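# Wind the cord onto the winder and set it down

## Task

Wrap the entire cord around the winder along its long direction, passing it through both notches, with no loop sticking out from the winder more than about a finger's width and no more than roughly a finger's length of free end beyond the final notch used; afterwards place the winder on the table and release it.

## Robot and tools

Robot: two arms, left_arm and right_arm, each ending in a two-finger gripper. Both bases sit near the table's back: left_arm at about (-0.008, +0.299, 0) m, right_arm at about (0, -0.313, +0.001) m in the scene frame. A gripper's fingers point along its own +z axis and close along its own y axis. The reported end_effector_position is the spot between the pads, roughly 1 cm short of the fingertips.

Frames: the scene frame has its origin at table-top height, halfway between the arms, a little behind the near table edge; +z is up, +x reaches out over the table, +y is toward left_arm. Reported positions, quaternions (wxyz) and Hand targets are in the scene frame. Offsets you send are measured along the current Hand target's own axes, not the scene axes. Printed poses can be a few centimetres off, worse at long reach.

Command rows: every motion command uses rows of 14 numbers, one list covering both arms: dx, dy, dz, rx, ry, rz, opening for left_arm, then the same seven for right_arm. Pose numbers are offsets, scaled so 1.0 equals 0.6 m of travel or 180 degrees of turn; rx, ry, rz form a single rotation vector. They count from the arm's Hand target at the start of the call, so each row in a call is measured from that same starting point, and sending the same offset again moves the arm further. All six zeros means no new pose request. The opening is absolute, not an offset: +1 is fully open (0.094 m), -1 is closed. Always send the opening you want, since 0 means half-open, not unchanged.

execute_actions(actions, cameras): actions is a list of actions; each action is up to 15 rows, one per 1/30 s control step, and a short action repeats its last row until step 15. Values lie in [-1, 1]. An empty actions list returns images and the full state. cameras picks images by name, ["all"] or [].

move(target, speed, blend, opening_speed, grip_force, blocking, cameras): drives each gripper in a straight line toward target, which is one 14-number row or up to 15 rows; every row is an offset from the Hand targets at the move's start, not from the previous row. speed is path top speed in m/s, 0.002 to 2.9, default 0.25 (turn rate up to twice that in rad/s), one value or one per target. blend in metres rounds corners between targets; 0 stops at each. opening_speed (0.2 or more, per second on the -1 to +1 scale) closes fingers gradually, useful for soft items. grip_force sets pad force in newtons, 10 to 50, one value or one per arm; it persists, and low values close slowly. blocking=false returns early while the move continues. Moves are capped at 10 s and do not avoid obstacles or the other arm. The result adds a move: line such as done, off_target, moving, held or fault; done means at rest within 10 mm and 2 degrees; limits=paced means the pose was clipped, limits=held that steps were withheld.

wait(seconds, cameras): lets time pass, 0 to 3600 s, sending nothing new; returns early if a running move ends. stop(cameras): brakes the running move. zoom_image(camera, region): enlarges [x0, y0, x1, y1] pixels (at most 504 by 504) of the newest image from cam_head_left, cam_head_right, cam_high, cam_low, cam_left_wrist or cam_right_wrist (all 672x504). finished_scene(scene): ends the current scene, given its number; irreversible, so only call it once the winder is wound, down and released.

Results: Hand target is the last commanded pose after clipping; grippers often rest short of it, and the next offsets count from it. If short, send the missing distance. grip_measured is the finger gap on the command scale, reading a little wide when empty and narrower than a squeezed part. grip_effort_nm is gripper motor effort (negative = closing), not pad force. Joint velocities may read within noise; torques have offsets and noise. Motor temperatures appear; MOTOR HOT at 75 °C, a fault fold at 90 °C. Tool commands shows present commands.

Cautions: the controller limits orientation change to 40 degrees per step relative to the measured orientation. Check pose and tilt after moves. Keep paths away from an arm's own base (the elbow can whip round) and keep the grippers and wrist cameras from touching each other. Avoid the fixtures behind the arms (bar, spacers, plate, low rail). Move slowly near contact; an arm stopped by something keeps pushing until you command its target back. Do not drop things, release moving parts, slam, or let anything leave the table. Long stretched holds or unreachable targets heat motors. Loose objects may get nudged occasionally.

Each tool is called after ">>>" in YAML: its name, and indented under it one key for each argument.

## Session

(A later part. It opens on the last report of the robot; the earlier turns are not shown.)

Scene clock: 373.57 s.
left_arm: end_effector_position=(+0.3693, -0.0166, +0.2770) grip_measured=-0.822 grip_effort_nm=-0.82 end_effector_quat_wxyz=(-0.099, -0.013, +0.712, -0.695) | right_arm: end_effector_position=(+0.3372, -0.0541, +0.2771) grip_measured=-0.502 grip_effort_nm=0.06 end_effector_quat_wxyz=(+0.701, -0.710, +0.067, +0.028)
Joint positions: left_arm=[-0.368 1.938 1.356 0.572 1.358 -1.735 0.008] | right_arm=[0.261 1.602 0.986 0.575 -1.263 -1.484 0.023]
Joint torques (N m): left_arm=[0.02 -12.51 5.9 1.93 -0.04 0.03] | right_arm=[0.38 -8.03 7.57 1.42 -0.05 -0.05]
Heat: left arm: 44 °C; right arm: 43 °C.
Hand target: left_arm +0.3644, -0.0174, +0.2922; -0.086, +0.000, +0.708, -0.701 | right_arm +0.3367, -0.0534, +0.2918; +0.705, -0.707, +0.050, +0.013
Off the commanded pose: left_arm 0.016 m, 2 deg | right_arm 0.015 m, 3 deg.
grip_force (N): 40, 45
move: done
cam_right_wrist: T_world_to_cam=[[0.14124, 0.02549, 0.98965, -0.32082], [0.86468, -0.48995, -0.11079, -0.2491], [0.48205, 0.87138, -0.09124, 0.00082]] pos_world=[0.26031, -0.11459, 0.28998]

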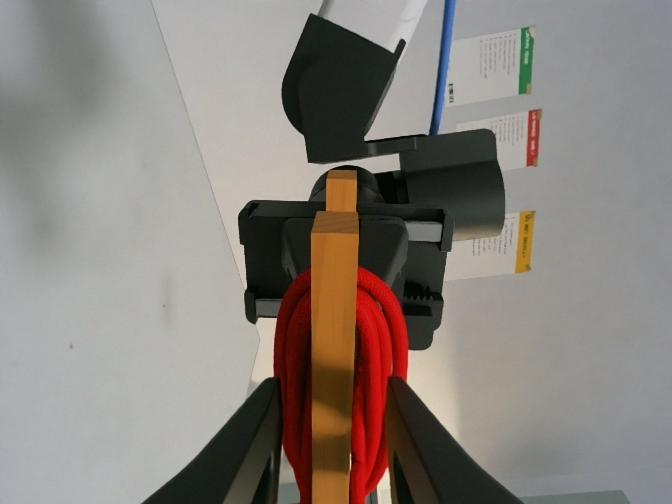

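>>> move:
  target:
    - [0,0,0,0,0,0,-0.95,0,0,-0.1667,0,0,0,-0.5]
    - [0,0,0,0,0,0,-0.95,0.1074,0.1197,-0.1722,0,0,0.472,-0.6]
  speed: 0.2
  cameras: ["cam_right_wrist","cam_left_wrist"]

Scene clock: 380.47 s.
left_arm: end_effector_position=(+0.3693, -0.0166, +0.2770) grip_measured=-0.822 grip_effort_nm=-0.82 end_effector_quat_wxyz=(-0.099, -0.013, +0.712, -0.695) | right_arm: end_effector_position=(+0.3846, -0.1573, +0.2136) grip_measured=-0.598 grip_effort_nm=-0.09 end_effector_quat_wxyz=(+0.512, -0.487, +0.517, +0.483)
Joint positions: left_arm=[-0.368 1.938 1.356 0.572 1.358 -1.735 0.008] | right_arm=[-0.042 1.823 1.137 0.063 -1.56 -0.63 0.019]
Joint torques (N m): left_arm=[0.05 -12.4 6 1.93 -0.04 0.05] | right_arm=[-0.35 -7.21 7.13 1.2 -0.43 -0.01]
Heat: left arm: 44 °C; right arm: 42 °C.
Hand target: left_arm +0.3644, -0.0174, +0.2922; -0.086, +0.000, +0.708, -0.701 | right_arm +0.3889, -0.1600, +0.2151; +0.512, -0.487, +0.514, +0.486
Off the commanded pose: left_arm 0.016 m, 2 deg | right_arm 0.005 m, 0 deg.
joint sent to its limit (right arm) — joint 5 (wrist yaw), lower limit. The joint targets still meet the commanded pose.
grip_force (N): 40, 45
move: done
cam_left_wrist: T_world_to_cam=[[0.18407, -0.02418, 0.98262, -0.34114], [-0.84772, 0.50207, 0.17116, 0.31356], [-0.49748, -0.86449, 0.07191, 0.23577]] pos_world=[0.4459, 0.03814, 0.26459]
cam_right_wrist: T_world_to_cam=[[0.9991, -0.04172, -0.00768, -0.38941], [-0.02561, -0.44868, -0.89333, 0.16829], [0.03383, 0.89272, -0.44934, 0.31431]] pos_world=[0.38273, -0.22133, 0.28858]
Images, in order (width x height): cam_left_wrist 672x504, cam_right_wrist 672x504.

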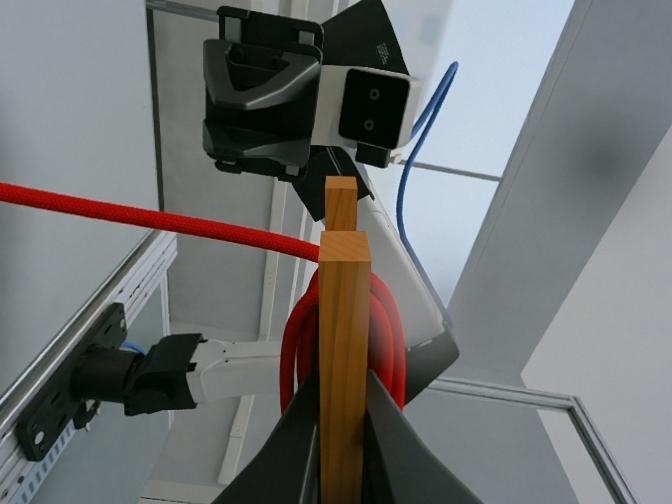

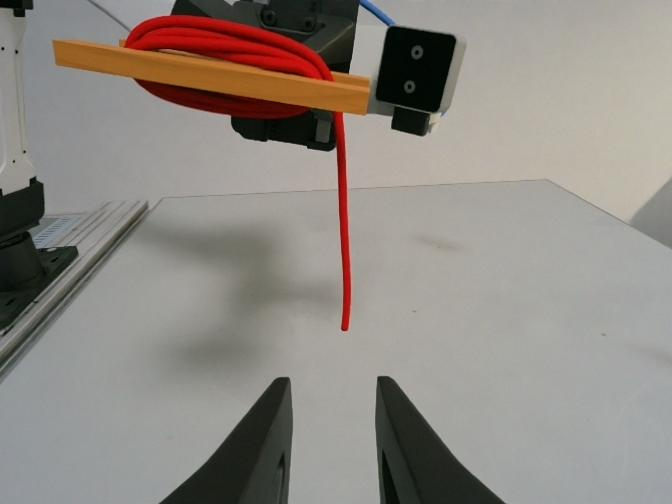

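>>> zoom_image:
  camera: "cam_right_wrist"
  region: [40, 0, 480, 340]

Scaled by 1.145 from the camera's image (finer frame: 960x720).

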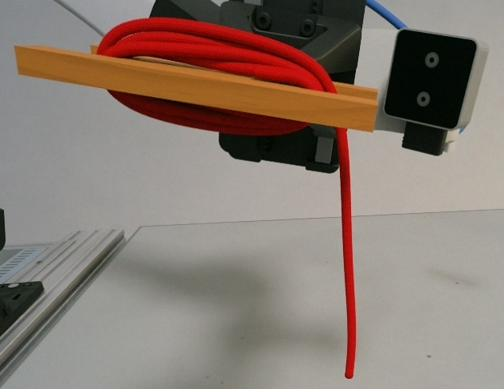

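>>> move:
  target: [0,0,0,0,0,0,-0.95,0.022,0.0022,0.215,0,0,0,-0.6]
  speed: 0.12
  cameras: ["cam_right_wrist","cam_left_wrist"]

Scene clock: 383.97 s.
left_arm: end_effector_position=(+0.3693, -0.0166, +0.2770) grip_measured=-0.822 grip_effort_nm=-0.82 end_effector_quat_wxyz=(-0.099, -0.013, +0.712, -0.695) | right_arm: end_effector_position=(+0.3950, -0.0342, +0.2111) grip_measured=-0.599 grip_effort_nm=-0.10 end_effector_quat_wxyz=(+0.518, -0.493, +0.507, +0.481)
Joint positions: left_arm=[-0.368 1.938 1.356 0.572 1.358 -1.735 0.008] | right_arm=[0.273 1.954 1.099 0.865 -1.254 -0.021 0.019]
Joint torques (N m): left_arm=[0.02 -12.41 6.01 1.93 -0.04 0.04] | right_arm=[0.99 -7.72 4.36 1.59 0.12 0.06]
Heat: left arm: 44 °C; right arm: 42 °C.
Hand target: left_arm +0.3644, -0.0174, +0.2922; -0.086, +0.000, +0.708, -0.701 | right_arm +0.3943, -0.0312, +0.2013; +0.512, -0.487, +0.514, +0.486
Off the commanded pose: left_arm 0.016 m, 2 deg | right_arm 0.010 m, 1 deg.
grip_force (N): 40, 45
move: done
cam_left_wrist: T_world_to_cam=[[0.18407, -0.02418, 0.98262, -0.34114], [-0.84772, 0.50207, 0.17116, 0.31356], [-0.49748, -0.86449, 0.07191, 0.23577]] pos_world=[0.4459, 0.03814, 0.26459]
cam_right_wrist: T_world_to_cam=[[0.99928, -0.03464, 0.01566, -0.39957], [-0.00124, -0.4414, -0.89731, 0.21302], [0.03799, 0.89664, -0.44113, 0.19969]] pos_world=[0.39195, -0.09886, 0.28549]
Images, in order (width x height): cam_left_wrist 672x504, cam_right_wrist 672x504.

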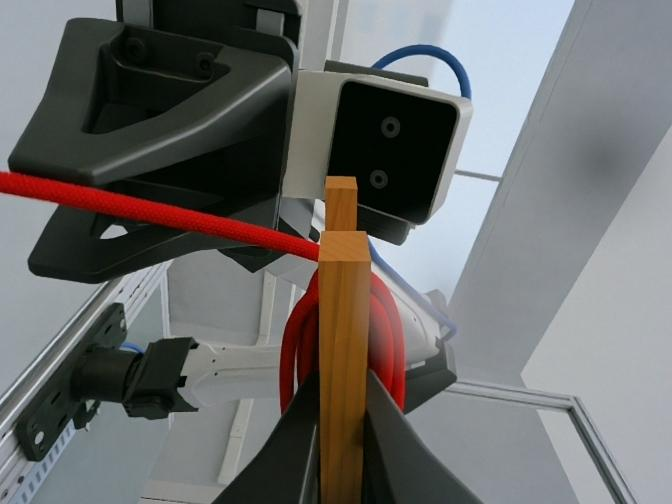

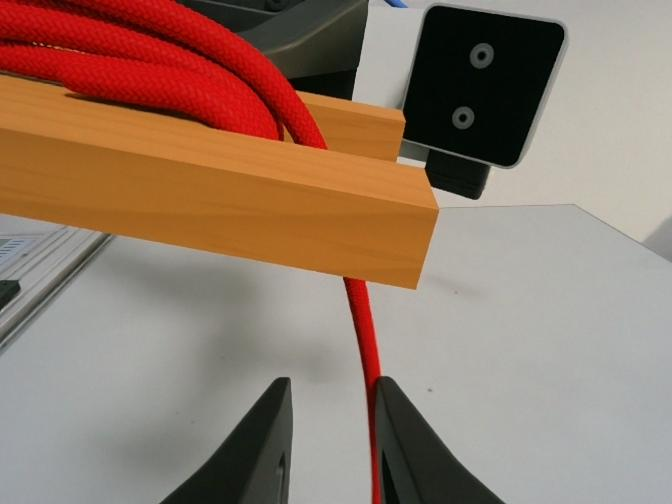

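>>> move:
  target: [0,0,0,0,0,0,-0.95,0.006,-0.0183,0.004,0,0,0,-0.6]
  speed: 0.08
  cameras: ["cam_right_wrist"]

Scene clock: 385.30 s.
left_arm: end_effector_position=(+0.3693, -0.0166, +0.2770) grip_measured=-0.822 grip_effort_nm=-0.82 end_effector_quat_wxyz=(-0.099, -0.013, +0.712, -0.695) | right_arm: end_effector_position=(+0.4013, -0.0326, +0.1969) grip_measured=-0.599 grip_effort_nm=-0.09 end_effector_quat_wxyz=(+0.509, -0.487, +0.516, +0.486)
Joint positions: left_arm=[-0.368 1.938 1.356 0.572 1.358 -1.735 0.008] | right_arm=[0.273 1.999 1.114 0.869 -1.254 -0.017 0.019]
Joint torques (N m): left_arm=[0.03 -12.41 6.01 1.92 -0.04 0.04] | right_arm=[0.7 -8.06 6.67 1.57 0.09 0.06]
Heat: left arm: 44 °C; right arm: 42 °C.
Hand target: left_arm +0.3644, -0.0174, +0.2922; -0.086, +0.000, +0.708, -0.701 | right_arm +0.4055, -0.0294, +0.1978; +0.512, -0.487, +0.514, +0.486
Off the commanded pose: left_arm 0.016 m, 2 deg | right_arm 0.005 m, 0 deg.
grip_force (N): 40, 45
move: done
cam_right_wrist: T_world_to_cam=[[0.99931, -0.03506, -0.01259, -0.39996], [-0.02695, -0.44716, -0.89405, 0.21051], [0.02571, 0.89377, -0.44779, 0.19786]] pos_world=[0.40026, -0.09673, 0.27177]

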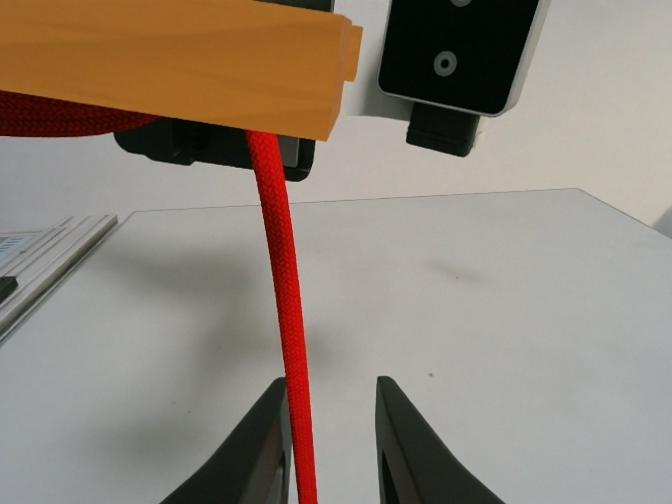

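>>> move:
  target: [0,0,0,0,0,0,-0.95,0,0.0133,0,0,0,0,-0.6]
  speed: 0.06
  cameras: ["cam_right_wrist"]

Scene clock: 386.53 s.
left_arm: end_effector_position=(+0.3693, -0.0166, +0.2770) grip_measured=-0.822 grip_effort_nm=-0.82 end_effector_quat_wxyz=(-0.099, -0.013, +0.712, -0.695) | right_arm: end_effector_position=(+0.4008, -0.0313, +0.1978) grip_measured=-0.599 grip_effort_nm=-0.10 end_effector_quat_wxyz=(+0.511, -0.489, +0.514, +0.485)
Joint positions: left_arm=[-0.368 1.938 1.356 0.572 1.358 -1.735 0.008] | right_arm=[0.276 1.999 1.114 0.877 -1.251 -0.017 0.019]
Joint torques (N m): left_arm=[0.03 -12.45 6.01 1.93 -0.04 0.04] | right_arm=[0.96 -10.24 3.85 1.61 0.07 0.04]
Heat: left arm: 44 °C; right arm: 42 °C.
Hand target: left_arm +0.3644, -0.0174, +0.2922; -0.086, +0.000, +0.708, -0.701 | right_arm +0.3975, -0.0290, +0.1978; +0.512, -0.487, +0.514, +0.486
Off the commanded pose: left_arm 0.016 m, 2 deg | right_arm 0.004 m, 0 deg.
grip_force (N): 40, 45
move: done
cam_right_wrist: T_world_to_cam=[[0.99939, -0.03428, -0.00612, -0.40071], [-0.02077, -0.44545, -0.89507, 0.20966], [0.02796, 0.89465, -0.44589, 0.19594]] pos_world=[0.39934, -0.09564, 0.27258]

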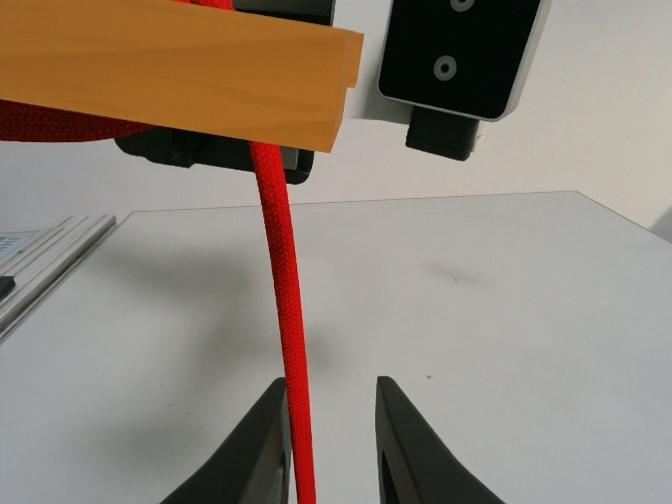

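>>> move:
  target: [0,0,0,0,0,0,-0.95,0,0,0,0,0,0,-0.94]
  speed: 0.06
  opening_speed: 0.4
  cameras: ["cam_right_wrist"]

Scene clock: 387.80 s.
left_arm: end_effector_position=(+0.3693, -0.0166, +0.2770) grip_measured=-0.822 grip_effort_nm=-0.82 end_effector_quat_wxyz=(-0.099, -0.013, +0.712, -0.695) | right_arm: end_effector_position=(+0.4009, -0.0313, +0.1979) grip_measured=-0.931 grip_effort_nm=-0.45 end_effector_quat_wxyz=(+0.512, -0.489, +0.514, +0.485)
Joint positions: left_arm=[-0.368 1.938 1.356 0.572 1.358 -1.735 0.008] | right_arm=[0.276 1.999 1.114 0.878 -1.251 -0.017 0.003]
Joint torques (N m): left_arm=[0.02 -12.42 6.01 1.94 -0.04 0.03] | right_arm=[1.1 -10.15 3.88 1.58 0.11 -0.03]
Heat: left arm: 44 °C; right arm: 43 °C.
Hand target: left_arm +0.3644, -0.0174, +0.2922; -0.086, +0.000, +0.708, -0.701 | right_arm +0.3975, -0.0290, +0.1978; +0.512, -0.487, +0.514, +0.486
Off the commanded pose: left_arm 0.016 m, 2 deg | right_arm 0.004 m, 0 deg.
grip_force (N): 40, 45
move: done
cam_right_wrist: T_world_to_cam=[[0.99939, -0.0346, -0.00498, -0.40105], [-0.01987, -0.4452, -0.89521, 0.20941], [0.02876, 0.89476, -0.44561, 0.19569]] pos_world=[0.39934, -0.09574, 0.27268]

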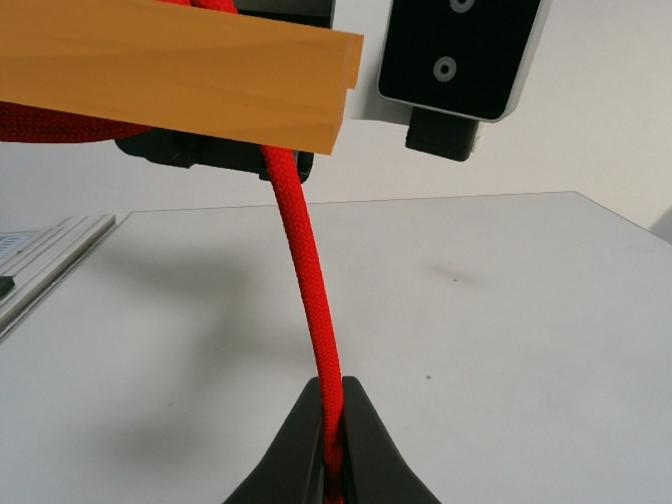

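>>> move:
  target: [0,0,0,0,0,0,-0.95,0.0417,0.01,0,0,0,0,-0.94]
  speed: 0.06
  cameras: ["cam_right_wrist","cam_left_wrist"]

Scene clock: 389.33 s.
left_arm: end_effector_position=(+0.3693, -0.0166, +0.2770) grip_measured=-0.822 grip_effort_nm=-0.82 end_effector_quat_wxyz=(-0.099, -0.013, +0.712, -0.695) | right_arm: end_effector_position=(+0.3920, -0.0306, +0.1841) grip_measured=-0.931 grip_effort_nm=-0.48 end_effector_quat_wxyz=(+0.520, -0.494, +0.504, +0.481)
Joint positions: left_arm=[-0.368 1.938 1.356 0.572 1.358 -1.736 0.008] | right_arm=[0.283 2.019 1.056 0.984 -1.247 -0.017 0.003]
Joint torques (N m): left_arm=[0.01 -12.4 6.01 1.92 -0.04 0.05] | right_arm=[0.73 -7.77 3.84 1.57 0.11 0.02]
Heat: left arm: 44 °C; right arm: 43 °C.
Hand target: left_arm +0.3644, -0.0174, +0.2922; -0.086, +0.000, +0.708, -0.701 | right_arm +0.3914, -0.0287, +0.1727; +0.511, -0.487, +0.514, +0.486
Off the commanded pose: left_arm 0.016 m, 2 deg | right_arm 0.011 m, 2 deg.
grip_force (N): 40, 45
move: off_target (right_arm)
cam_left_wrist: T_world_to_cam=[[0.18481, -0.02431, 0.98247, -0.34133], [-0.8476, 0.50204, 0.17186, 0.31334], [-0.49742, -0.8645, 0.07218, 0.23568]] pos_world=[0.4459, 0.03814, 0.26449]
cam_right_wrist: T_world_to_cam=[[0.99927, -0.03162, 0.0215, -0.39693], [0.00546, -0.43854, -0.89869, 0.18809], [0.03784, 0.89815, -0.43805, 0.18427]] pos_world=[0.38864, -0.09557, 0.25828]
Images, in order (width x height): cam_left_wrist 672x504, cam_right_wrist 672x504.

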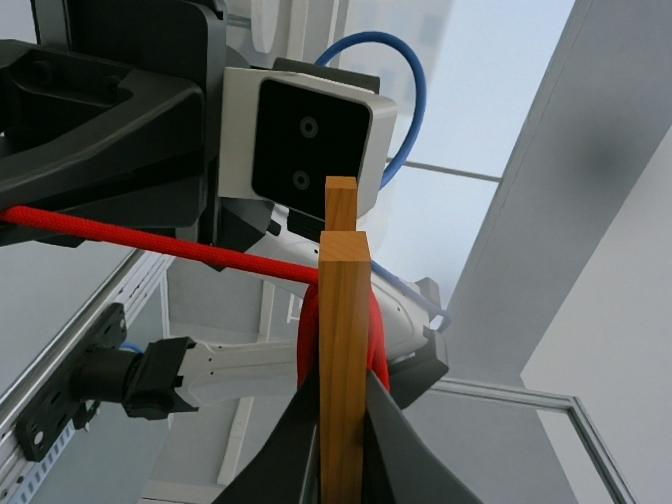

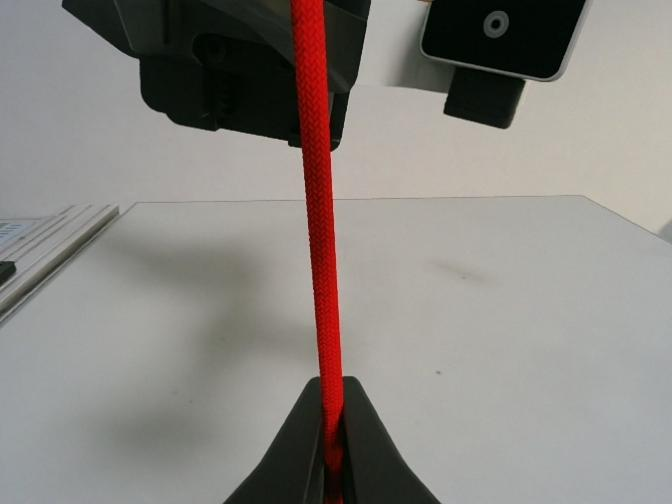

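>>> move:
  target: [0,0,0,0,0,0,-0.95,0.03,0.0,0,0,0,0,-0.94]
  speed: 0.05
  cameras: ["cam_right_wrist","cam_left_wrist"]

Scene clock: 390.53 s.
left_arm: end_effector_position=(+0.3693, -0.0164, +0.2726) grip_measured=-0.822 grip_effort_nm=-0.82 end_effector_quat_wxyz=(-0.109, -0.025, +0.714, -0.692) | right_arm: end_effector_position=(+0.3924, -0.0305, +0.1753) grip_measured=-0.931 grip_effort_nm=-0.48 end_effector_quat_wxyz=(+0.532, -0.501, +0.491, +0.474)
Joint positions: left_arm=[-0.368 1.938 1.351 0.548 1.356 -1.738 0.008] | right_arm=[0.283 2.059 1.045 1.076 -1.247 -0.017 0.003]
Joint torques (N m): left_arm=[0.05 -12.57 6.43 2.12 0.01 0.13] | right_arm=[0.81 -7.2 3.29 1.24 0.12 0.01]
Heat: left arm: 44 °C; right arm: 43 °C.
Hand target: left_arm +0.3644, -0.0174, +0.2923; -0.086, +0.000, +0.708, -0.701 | right_arm +0.3914, -0.0288, +0.1547; +0.511, -0.487, +0.514, +0.486
Off the commanded pose: left_arm 0.020 m, 4 deg | right_arm 0.021 m, 4 deg.
grip_force (N): 40, 45
move: off_target (right_arm)
cam_left_wrist: T_world_to_cam=[[0.21424, -0.03341, 0.97621, -0.34626], [-0.84337, 0.49787, 0.20213, 0.30409], [-0.49277, -0.86661, 0.07849, 0.23265]] pos_world=[0.44529, 0.03865, 0.2583]
cam_right_wrist: T_world_to_cam=[[0.99763, -0.0321, 0.06081, -0.40348], [0.04123, -0.42842, -0.90264, 0.1672], [0.05502, 0.90301, -0.42608, 0.17164]] pos_world=[0.38618, -0.09631, 0.24859]
Images, in order (width x height): cam_left_wrist 672x504, cam_right_wrist 672x504.

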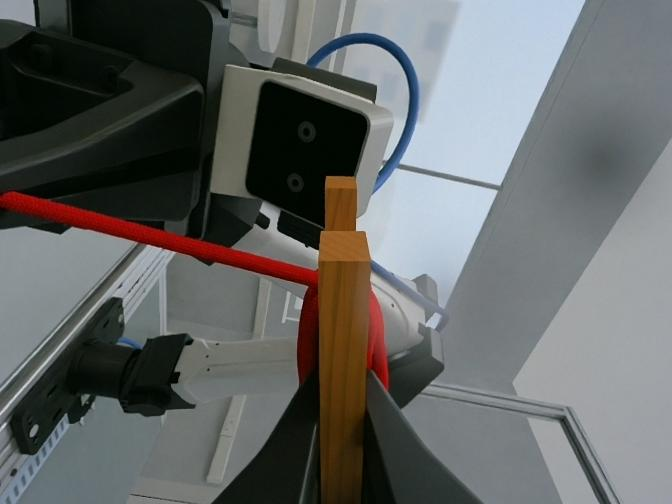

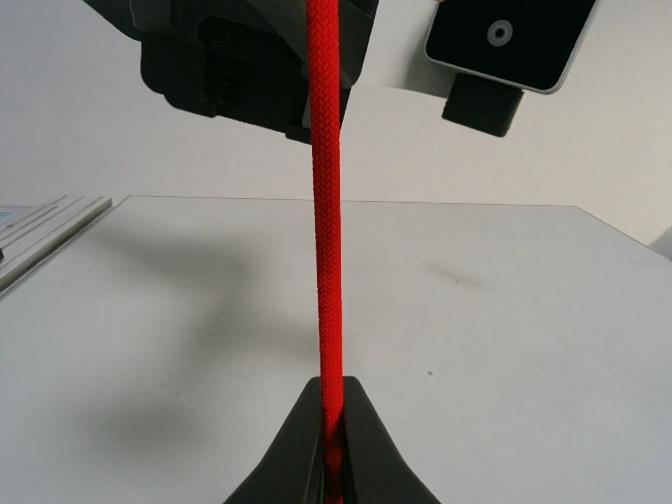

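>>> move:
  target:
    - [0,0,0,0,0,0,-0.95,-0.0333,0.0,0,0,0,0,-0.94]
    - [0,0,0,0,0,0,-0.95,-0.0333,0.0,0,0,0,0,-0.6]
  speed: 0.08
  cameras: ["cam_right_wrist"]

Scene clock: 392.87 s.
left_arm: end_effector_position=(+0.3694, -0.0164, +0.2734) grip_measured=-0.822 grip_effort_nm=-0.82 end_effector_quat_wxyz=(-0.106, -0.023, +0.713, -0.693) | right_arm: end_effector_position=(+0.3921, -0.0306, +0.1700) grip_measured=-0.601 grip_effort_nm=0.06 end_effector_quat_wxyz=(+0.509, -0.487, +0.515, +0.488)
Joint positions: left_arm=[-0.368 1.938 1.351 0.556 1.356 -1.738 0.008] | right_arm=[0.283 2.049 1.045 1 -1.246 -0.004 0.019]
Joint torques (N m): left_arm=[0.02 -12.45 6.3 2.06 0 0.11] | right_arm=[0.83 -10.63 4.78 1.4 0.15 -0.09]
Heat: left arm: 44 °C; right arm: 43 °C.
Hand target: left_arm +0.3644, -0.0174, +0.2923; -0.086, +0.000, +0.708, -0.701 | right_arm +0.3914, -0.0287, +0.1747; +0.512, -0.487, +0.514, +0.486
Off the commanded pose: left_arm 0.019 m, 4 deg | right_arm 0.005 m, 0 deg.
grip_force (N): 40, 45
move: done
cam_right_wrist: T_world_to_cam=[[0.99939, -0.03204, -0.01395, -0.39077], [-0.02673, -0.44368, -0.89579, 0.18741], [0.02251, 0.89561, -0.44427, 0.1851]] pos_world=[0.39137, -0.09515, 0.24466]

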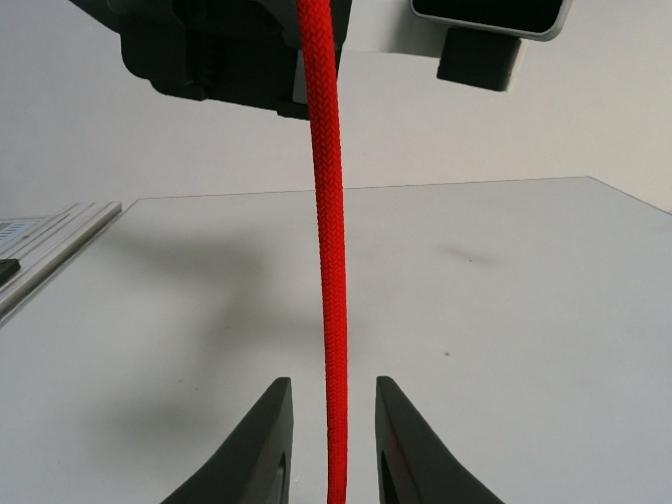

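>>> move:
  target: [0,0,0,0,0,0,-0.95,0,0,-0.2,0,0,0,-0.6]
  speed: 0.2
  cameras: ["cam_right_wrist","cam_left_wrist"]

Scene clock: 394.53 s.
left_arm: end_effector_position=(+0.3694, -0.0164, +0.2734) grip_measured=-0.822 grip_effort_nm=-0.82 end_effector_quat_wxyz=(-0.106, -0.023, +0.713, -0.693) | right_arm: end_effector_position=(+0.3888, -0.1459, +0.1685) grip_measured=-0.601 grip_effort_nm=0.06 end_effector_quat_wxyz=(+0.503, -0.478, +0.524, +0.495)
Joint positions: left_arm=[-0.368 1.938 1.351 0.556 1.356 -1.738 0.008] | right_arm=[-0.011 1.993 0.957 1 -1.536 -0.006 0.019]
Joint torques (N m): left_arm=[0.03 -12.66 6.46 2.03 0 0.1] | right_arm=[-0.2 -10.97 3.66 1.47 -0.08 -0.21]
Heat: left arm: 44 °C; right arm: 43 °C.
Hand target: left_arm +0.3644, -0.0174, +0.2923; -0.086, +0.000, +0.708, -0.701 | right_arm +0.3851, -0.1485, +0.1752; +0.512, -0.487, +0.514, +0.486
Off the commanded pose: left_arm 0.019 m, 4 deg | right_arm 0.008 m, 2 deg.
grip_force (N): 40, 45
move: done
cam_left_wrist: T_world_to_cam=[[0.20721, -0.0309, 0.97781, -0.34495], [-0.84494, 0.49812, 0.1948, 0.3066], [-0.49308, -0.86656, 0.07711, 0.23314]] pos_world=[0.44549, 0.03865, 0.2596]
cam_right_wrist: T_world_to_cam=[[0.99832, -0.03702, -0.04458, -0.38639], [-0.05637, -0.44233, -0.89508, 0.14643], [0.01342, 0.89609, -0.44367, 0.29118]] pos_world=[0.39008, -0.21046, 0.24303]
Images, in order (width x height): cam_left_wrist 672x504, cam_right_wrist 672x504.

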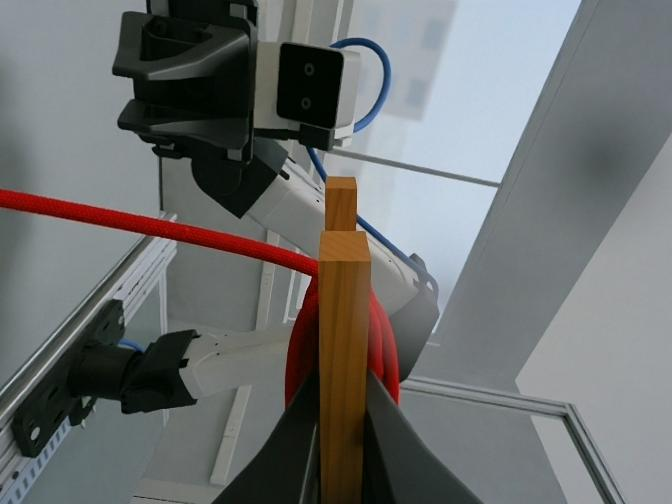

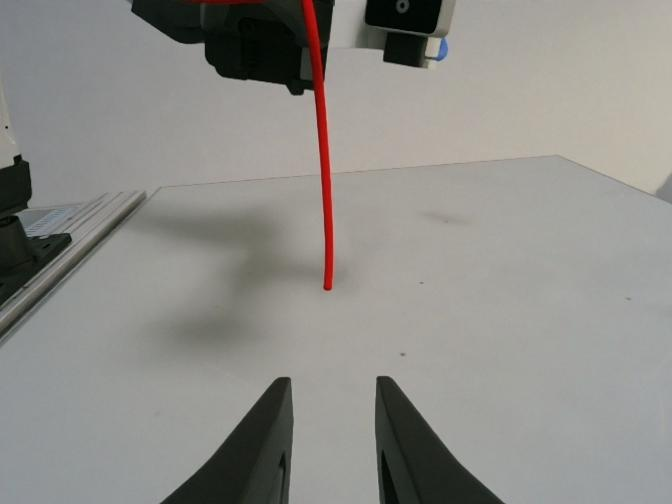

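>>> move:
  target:
    - [0,0,0,0,0,0.5,-0.95,-0.1167,0,-0.02,0,0,0,-0.6]
    - [0,0,0,0,0,0.99,-0.95,-0.1167,0,-0.02,0,0,0,-0.6]
  speed: 0.24
  blend: 0.03
  cameras: ["cam_right_wrist","cam_left_wrist"]

Scene clock: 403.23 s.
left_arm: end_effector_position=(+0.3684, -0.0161, +0.2759) grip_measured=-0.822 grip_effort_nm=-0.82 end_effector_quat_wxyz=(+0.695, +0.709, +0.031, -0.115) | right_arm: end_effector_position=(+0.3845, -0.1575, +0.2326) grip_measured=-0.601 grip_effort_nm=0.06 end_effector_quat_wxyz=(+0.506, -0.477, +0.523, +0.493)
Joint positions: left_arm=[-0.368 1.938 1.339 0.614 1.356 1.334 0.008] | right_arm=[-0.043 1.848 1.004 0.989 -1.562 0.171 0.019]
Joint torques (N m): left_arm=[0.01 -12.15 6.89 1.51 -0.03 0.23] | right_arm=[-0.4 -9.83 6.5 1.25 0.03 0.07]
Heat: left arm: 44 °C; right arm: 45 °C.
Hand target: left_arm +0.3644, -0.0174, +0.2923; +0.700, +0.708, +0.011, -0.097 | right_arm +0.3846, -0.1602, +0.2454; +0.512, -0.487, +0.514, +0.486
Off the commanded pose: left_arm 0.017 m, 3 deg | right_arm 0.013 m, 2 deg.
joint sent to its limit (right arm) — joint 5 (wrist yaw), lower limit. The joint targets still meet the commanded pose.
grip_force (N): 40, 45
move: off_target (left_arm, right_arm)
cam_left_wrist: T_world_to_cam=[[-0.22885, 0.04752, -0.9723, 0.35271], [0.93541, 0.28728, -0.20613, -0.24352], [0.26953, -0.95667, -0.11019, 0.00198]] pos_world=[0.30797, 0.05509, 0.29296]
cam_right_wrist: T_world_to_cam=[[0.99828, -0.04261, -0.04037, -0.38147], [-0.05502, -0.43989, -0.89637, 0.19853], [0.02043, 0.89704, -0.44147, 0.32702]] pos_world=[0.38506, -0.22227, 0.30693]
Images, in order (width x height): cam_left_wrist 672x504, cam_right_wrist 672x504.

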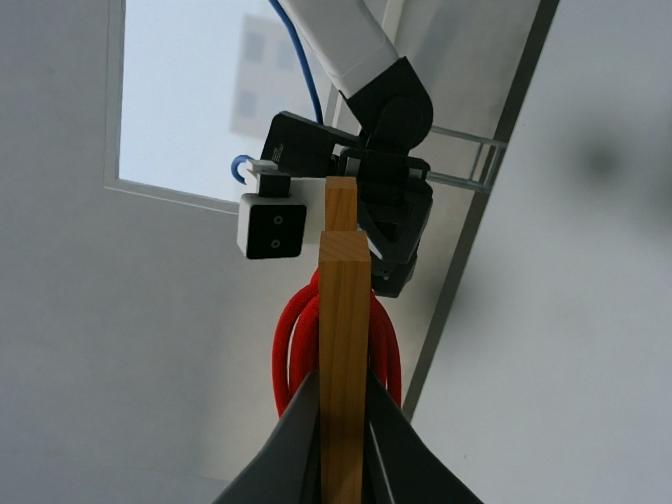

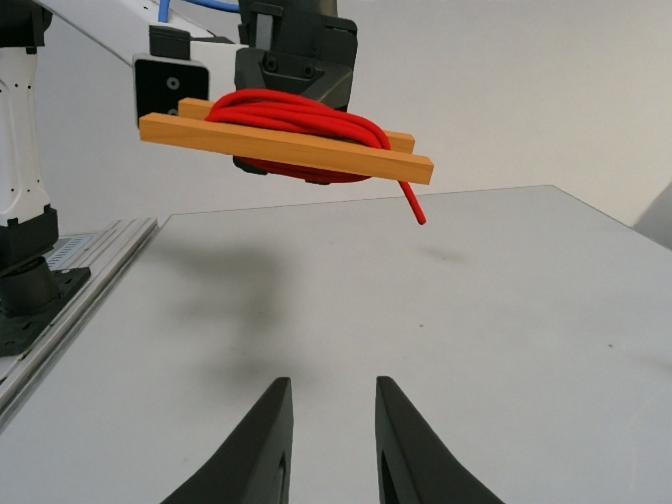

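>>> zoom_image:
  camera: "cam_right_wrist"
  region: [120, 50, 480, 270]

>>> zoom_image:
  camera: "cam_left_wrist"
  region: [220, 160, 460, 440]

Scaled by 1.400 from the camera's image (finer frame: 960x720).

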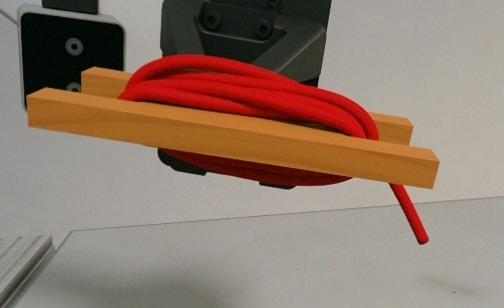

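Scaled by 1.800 from the camera's image (finer frame: 960x720).

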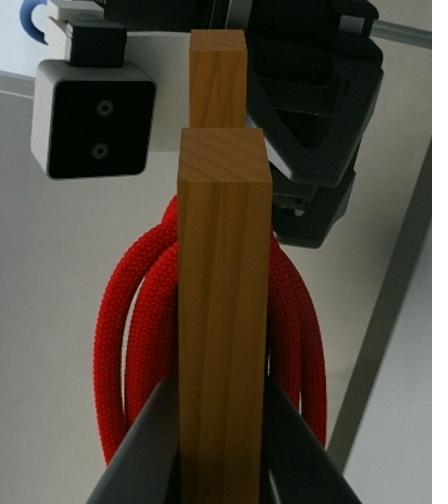

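>>> move:
  target: [0.023,-0.2867,-0.0067,0,0,0.028,-0.95,0,0,0,0,0,0,-0.6]
  speed: 0.12
  cameras: ["cam_right_wrist","cam_left_wrist","cam_low"]

Scene clock: 408.30 s.
left_arm: end_effector_position=(+0.3569, -0.0101, +0.1217) grip_measured=-0.822 grip_effort_nm=-0.82 end_effector_quat_wxyz=(+0.697, +0.714, -0.009, -0.067) | right_arm: end_effector_position=(+0.3845, -0.1575, +0.2326) grip_measured=-0.601 grip_effort_nm=0.07 end_effector_quat_wxyz=(+0.506, -0.477, +0.523, +0.493)
Joint positions: left_arm=[-0.37 2.225 1.069 1.125 1.341 1.505 0.008] | right_arm=[-0.043 1.848 1.004 0.989 -1.562 0.171 0.019]
Joint torques (N m): left_arm=[0.03 -8.81 3.56 2.14 0.14 -0.09] | right_arm=[-0.34 -9.92 6.54 1.18 0.01 0]
Heat: left arm: 44 °C; right arm: 46 °C.
Hand target: left_arm +0.3525, -0.0116, +0.1201; +0.703, +0.707, -0.020, -0.066 | right_arm +0.3846, -0.1602, +0.2454; +0.512, -0.487, +0.514, +0.486
Off the commanded pose: left_arm 0.005 m, 2 deg | right_arm 0.013 m, 2 deg.
joint sent to its limit (right arm) — joint 5 (wrist yaw), lower limit. The joint targets still meet the commanded pose.
grip_force (N): 40, 45
move: done
cam_left_wrist: T_world_to_cam=[[-0.10606, 0.04167, -0.99349, 0.15863], [0.95068, 0.29712, -0.08903, -0.28585], [0.29147, -0.95393, -0.07112, -0.01868]] pos_world=[0.29402, 0.0605, 0.13082]
cam_right_wrist: T_world_to_cam=[[0.99828, -0.04261, -0.04037, -0.38147], [-0.05502, -0.43989, -0.89637, 0.19853], [0.02043, 0.89704, -0.44147, 0.32702]] pos_world=[0.38506, -0.22227, 0.30693]
Images, in order (width x height): cam_low 672x504, cam_left_wrist 672x504, cam_right_wrist 672x504.

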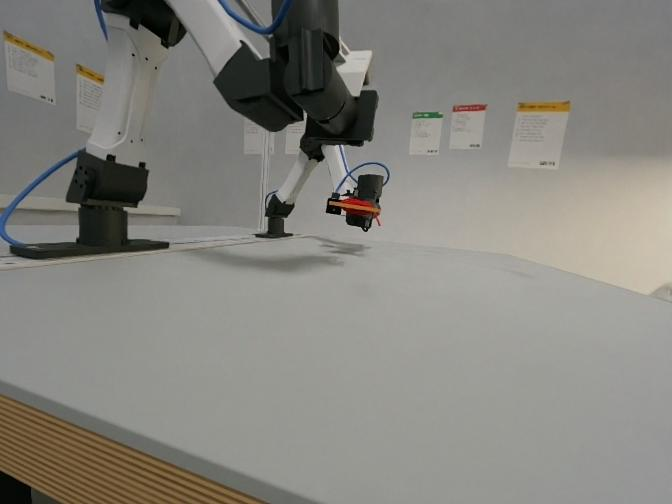

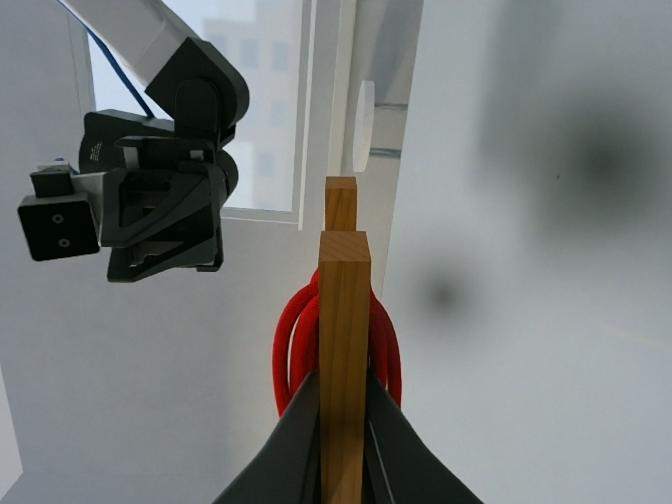

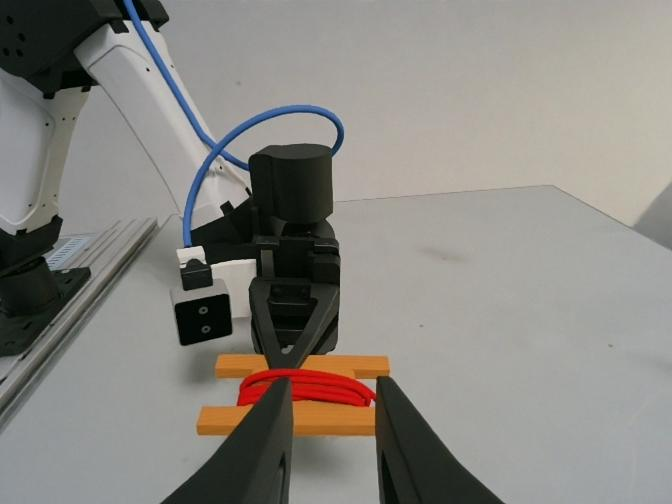

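>>> zoom_image:
  camera: "cam_right_wrist"
  region: [160, 270, 420, 460]

Scaled by 1.938 from the camera's image (finer frame: 960x720).

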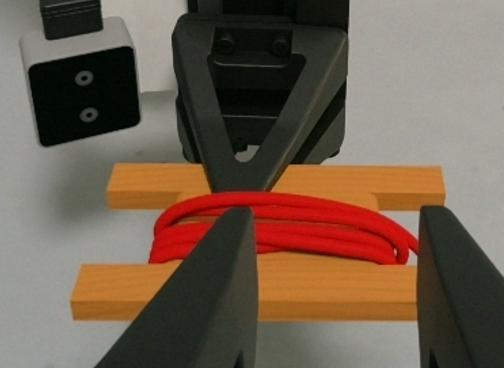

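>>> move:
  target: [0,-0.03,0,0,0,0,-0.95,-0.0075,0.1228,-0.0313,0.3715,0.3915,0.3723,0.5]
  speed: 0.25
  cameras: ["cam_right_wrist","cam_left_wrist","cam_high"]

Scene clock: 415.47 s.
left_arm: end_effector_position=(+0.3564, -0.0096, +0.1030) grip_measured=-0.822 grip_effort_nm=-0.82 end_effector_quat_wxyz=(+0.698, +0.713, -0.006, -0.069) | right_arm: end_effector_position=(+0.3159, -0.1735, +0.2471) grip_measured=+0.498 grip_effort_nm=0.06 end_effector_quat_wxyz=(+0.110, -0.005, +0.993, +0.051)
Joint positions: left_arm=[-0.37 2.286 1.064 1.199 1.339 1.489 0.008] | right_arm=[0.42 1.712 1.943 -1.55 -0.006 0.404 0.07]
Joint torques (N m): left_arm=[-0.1 -8.96 3.37 2.25 0.13 -0.03] | right_arm=[0.98 -8.16 4.29 0.72 0.1 0.05]
Heat: left arm: 43 °C; right arm: 45 °C.
Hand target: left_arm +0.3513, -0.0114, +0.1022; +0.703, +0.707, -0.020, -0.066 | right_arm +0.3100, -0.1752, +0.2499; +0.000, -0.001, +1.000, +0.000
Off the commanded pose: left_arm 0.005 m, 2 deg | right_arm 0.007 m, 14 deg.
joint sent to its limit (right arm) — joint 4 (wrist pitch), lower limit. The joint targets are off in orientation, not in position.
grip_force (N): 40, 45
move: off_target (right_arm)
cam_left_wrist: T_world_to_cam=[[-0.11413, 0.04047, -0.99264, 0.14272], [0.94944, 0.29861, -0.09698, -0.28586], [0.29248, -0.95352, -0.0725, -0.0196]] pos_world=[0.29343, 0.0609, 0.11252]
cam_right_wrist: T_world_to_cam=[[0.01753, -0.99274, -0.11897, -0.14859], [-0.97204, -0.04479, 0.23051, 0.28058], [-0.23417, 0.1116, -0.96577, 0.42293]] pos_world=[0.37437, -0.18214, 0.3261]
Images, in order (width x height): cam_high 672x504, cam_left_wrist 672x504, cam_right_wrist 672x504.

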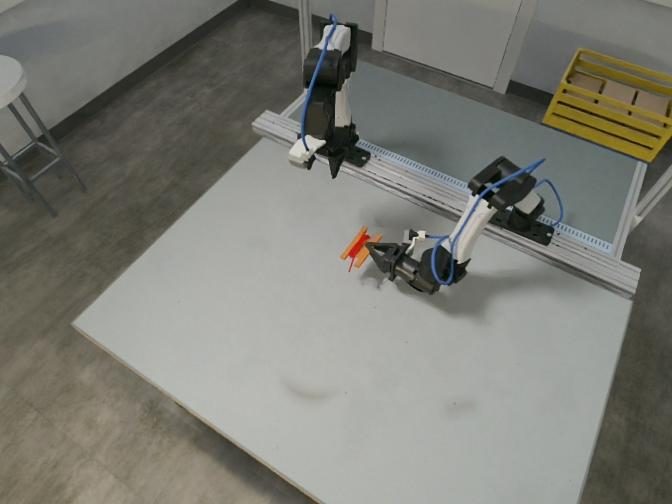

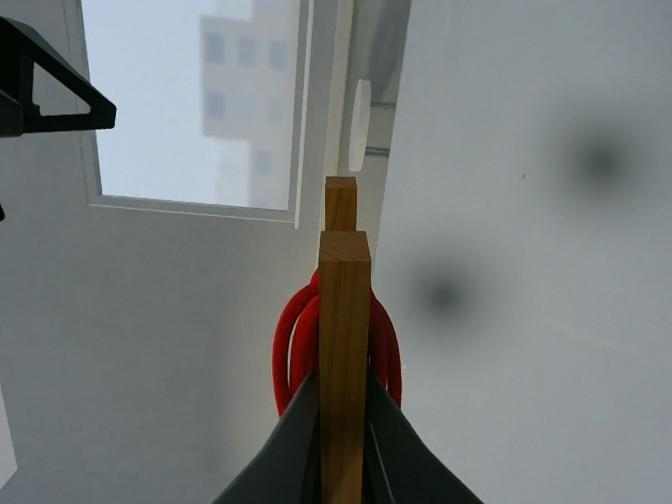

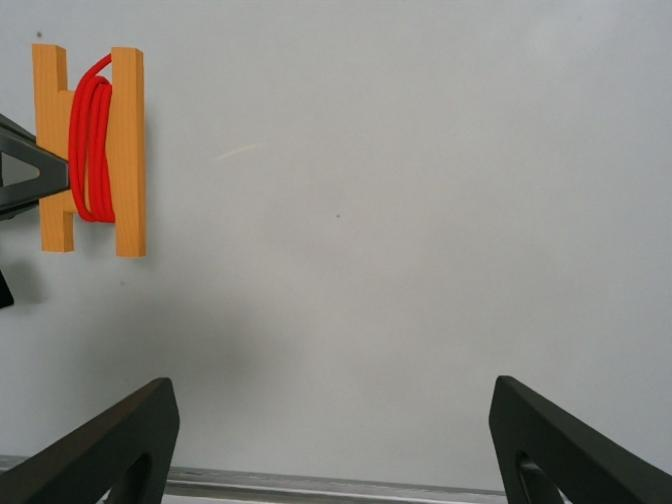

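>>> zoom_image:
  camera: "cam_right_wrist"
  region: [0, 20, 200, 270]

Scaled by 2.016 from the camera's image (finer frame: 960x720).

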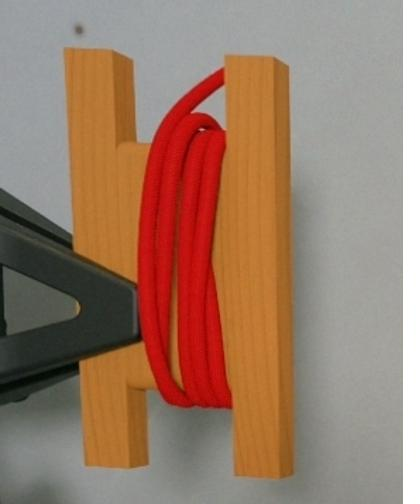

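>>> move:
  target: [0,0,0,0,0,0,-0.95,-0.0255,0.2645,0.0915,0,0,0,0.5]
  speed: 0.2
  cameras: ["cam_right_wrist","cam_left_wrist"]

Scene clock: 417.97 s.
left_arm: end_effector_position=(+0.3564, -0.0096, +0.1031) grip_measured=-0.822 grip_effort_nm=-0.82 end_effector_quat_wxyz=(+0.698, +0.713, -0.005, -0.069) | right_arm: end_effector_position=(+0.3247, -0.0195, +0.1961) grip_measured=+0.498 grip_effort_nm=0.07 end_effector_quat_wxyz=(+0.074, -0.007, +0.995, +0.059)
Joint positions: left_arm=[-0.37 2.286 1.064 1.199 1.339 1.488 0.008] | right_arm=[0.749 2.119 2.3 -1.554 0.016 0.726 0.07]
Joint torques (N m): left_arm=[-0.06 -8.94 3.34 2.2 0.13 -0.07] | right_arm=[0.51 -8.73 6.3 0.64 -0.06 0.07]
Heat: left arm: 43 °C; right arm: 45 °C.
Hand target: left_arm +0.3513, -0.0114, +0.1022; +0.703, +0.707, -0.020, -0.066 | right_arm +0.3250, -0.0163, +0.1949; +0.000, -0.001, +1.000, +0.000
Off the commanded pose: left_arm 0.005 m, 2 deg | right_arm 0.003 m, 11 deg.
joint sent to its limit (right arm) — joint 4 (wrist pitch), lower limit. The joint targets are off in orientation, not in position.
grip_force (N): 40, 45
move: off_target (right_arm)
cam_left_wrist: T_world_to_cam=[[-0.11407, 0.04024, -0.99266, 0.14283], [0.94935, 0.29889, -0.09698, -0.28591], [0.29279, -0.95344, -0.0723, -0.01983]] pos_world=[0.29353, 0.0608, 0.11262]
cam_right_wrist: T_world_to_cam=[[0.0185, -0.99082, -0.13395, 0.00057], [-0.9526, -0.05816, 0.29861, 0.28788], [-0.30365, 0.12208, -0.94493, 0.37719]] pos_world=[0.38876, -0.02874, 0.27053]
Images, in order (width x height): cam_left_wrist 672x504, cam_right_wrist 672x504.

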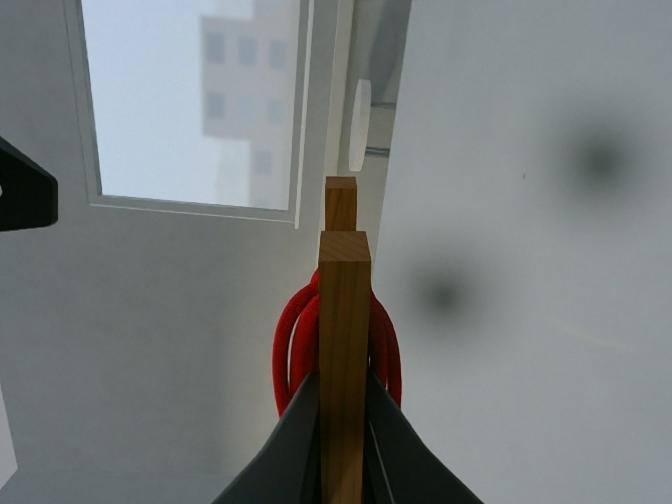

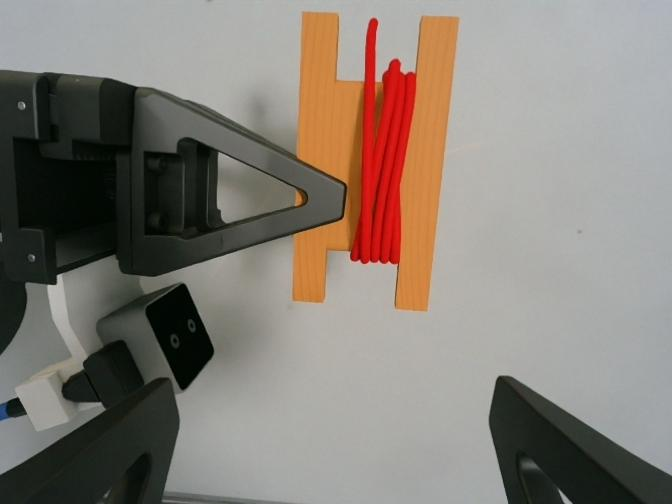

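>>> move:
  target: [0,0,0,0,0,0,-0.95,-0.0067,0.0038,0.0917,0,0,0.012,0.46]
  speed: 0.15
  cameras: ["cam_right_wrist"]

Scene clock: 420.10 s.
left_arm: end_effector_position=(+0.3564, -0.0096, +0.1031) grip_measured=-0.822 grip_effort_nm=-0.82 end_effector_quat_wxyz=(+0.698, +0.713, -0.005, -0.069) | right_arm: end_effector_position=(+0.3295, -0.0145, +0.1449) grip_measured=+0.462 grip_effort_nm=-0.10 end_effector_quat_wxyz=(+0.028, +0.010, +0.999, +0.019)
Joint positions: left_arm=[-0.37 2.286 1.064 1.199 1.339 1.488 0.008] | right_arm=[0.749 2.241 2.3 -1.554 0.014 0.762 0.069]
Joint torques (N m): left_arm=[-0.08 -8.91 3.37 2.19 0.13 -0.07] | right_arm=[0.16 -9.83 5.63 0.42 -0.05 0.08]
Heat: left arm: 43 °C; right arm: 45 °C.
Hand target: left_arm +0.3513, -0.0114, +0.1022; +0.703, +0.707, -0.020, -0.066 | right_arm +0.3291, -0.0141, +0.1400; +0.000, +0.018, +1.000, +0.000
Off the commanded pose: left_arm 0.005 m, 2 deg | right_arm 0.005 m, 4 deg.
joint sent to its limit (right arm) — joint 4 (wrist pitch), lower limit. The joint targets are off in orientation, not in position.
grip_force (N): 40, 45
move: off_target (right_arm)
cam_right_wrist: T_world_to_cam=[[-0.02567, -0.99805, -0.0569, 0.00186], [-0.92133, 0.00153, 0.38878, 0.28546], [-0.38794, 0.0624, -0.91957, 0.35284]] pos_world=[0.39992, -0.0206, 0.21359]

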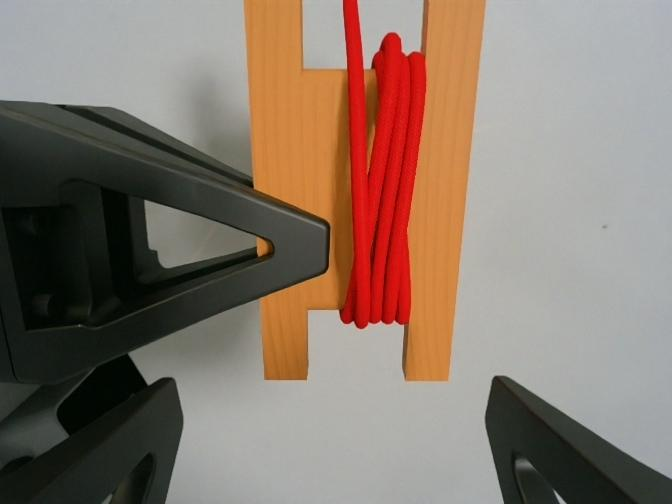

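>>> move:
  target: [0,0,0,0,0,0,-0.95,0.0038,-0.0052,0.0583,0,0,0,0.46]
  speed: 0.1
  cameras: ["cam_right_wrist","cam_left_wrist"]

Scene clock: 421.43 s.
left_arm: end_effector_position=(+0.3566, -0.0097, +0.1031) grip_measured=-0.822 grip_effort_nm=-0.82 end_effector_quat_wxyz=(+0.698, +0.713, -0.005, -0.069) | right_arm: end_effector_position=(+0.3260, -0.0174, +0.1146) grip_measured=+0.462 grip_effort_nm=-0.10 end_effector_quat_wxyz=(+0.009, +0.011, +1.000, +0.002)
Joint positions: left_arm=[-0.37 2.286 1.064 1.199 1.338 1.488 0.008] | right_arm=[0.749 2.249 2.192 -1.491 0.013 0.763 0.069]
Joint torques (N m): left_arm=[-0.09 -8.95 3.4 2.18 0.1 -0.07] | right_arm=[-0.1 -9.77 4.29 0.56 -0.04 0.06]
Heat: left arm: 43 °C; right arm: 45 °C.
Hand target: left_arm +0.3513, -0.0114, +0.1022; +0.703, +0.707, -0.020, -0.066 | right_arm +0.3267, -0.0171, +0.1050; +0.000, +0.018, +1.000, +0.000
Off the commanded pose: left_arm 0.006 m, 2 deg | right_arm 0.010 m, 1 deg.
grip_force (N): 40, 45
move: done
cam_left_wrist: T_world_to_cam=[[-0.11455, 0.04021, -0.9926, 0.14298], [0.94907, 0.29964, -0.09738, -0.28592], [0.29351, -0.9532, -0.07249, -0.02006]] pos_world=[0.29363, 0.0608, 0.11262]
cam_right_wrist: T_world_to_cam=[[-0.02783, -0.99939, -0.02111, -0.0063], [-0.90542, 0.01625, 0.42422, 0.28501], [-0.42361, 0.03092, -0.90531, 0.33338]] pos_world=[0.3991, -0.02123, 0.18078]
Images, in order (width x height): cam_left_wrist 672x504, cam_right_wrist 672x504.

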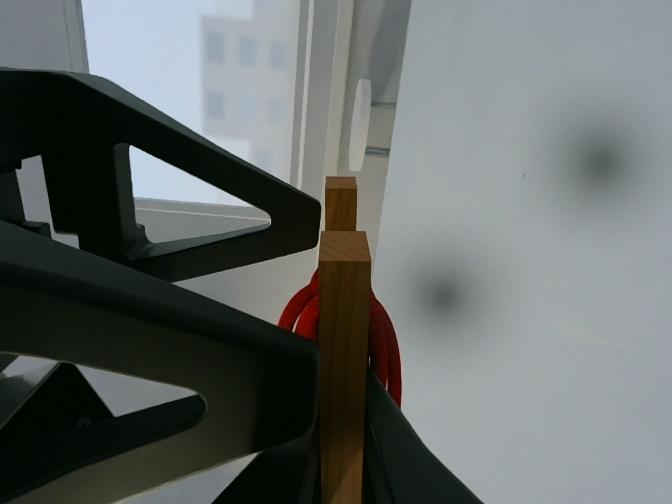

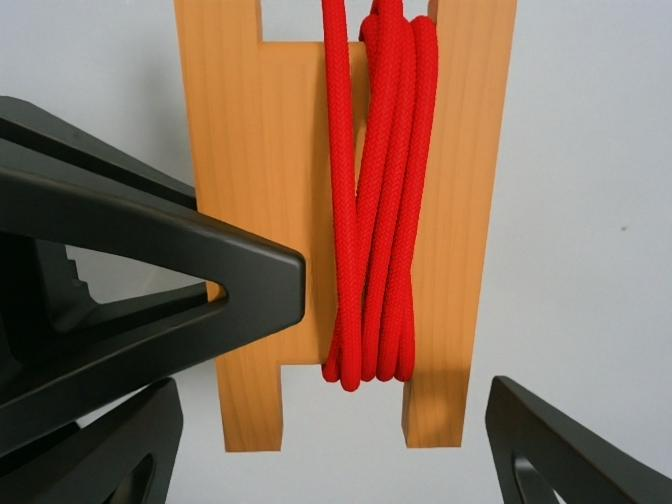

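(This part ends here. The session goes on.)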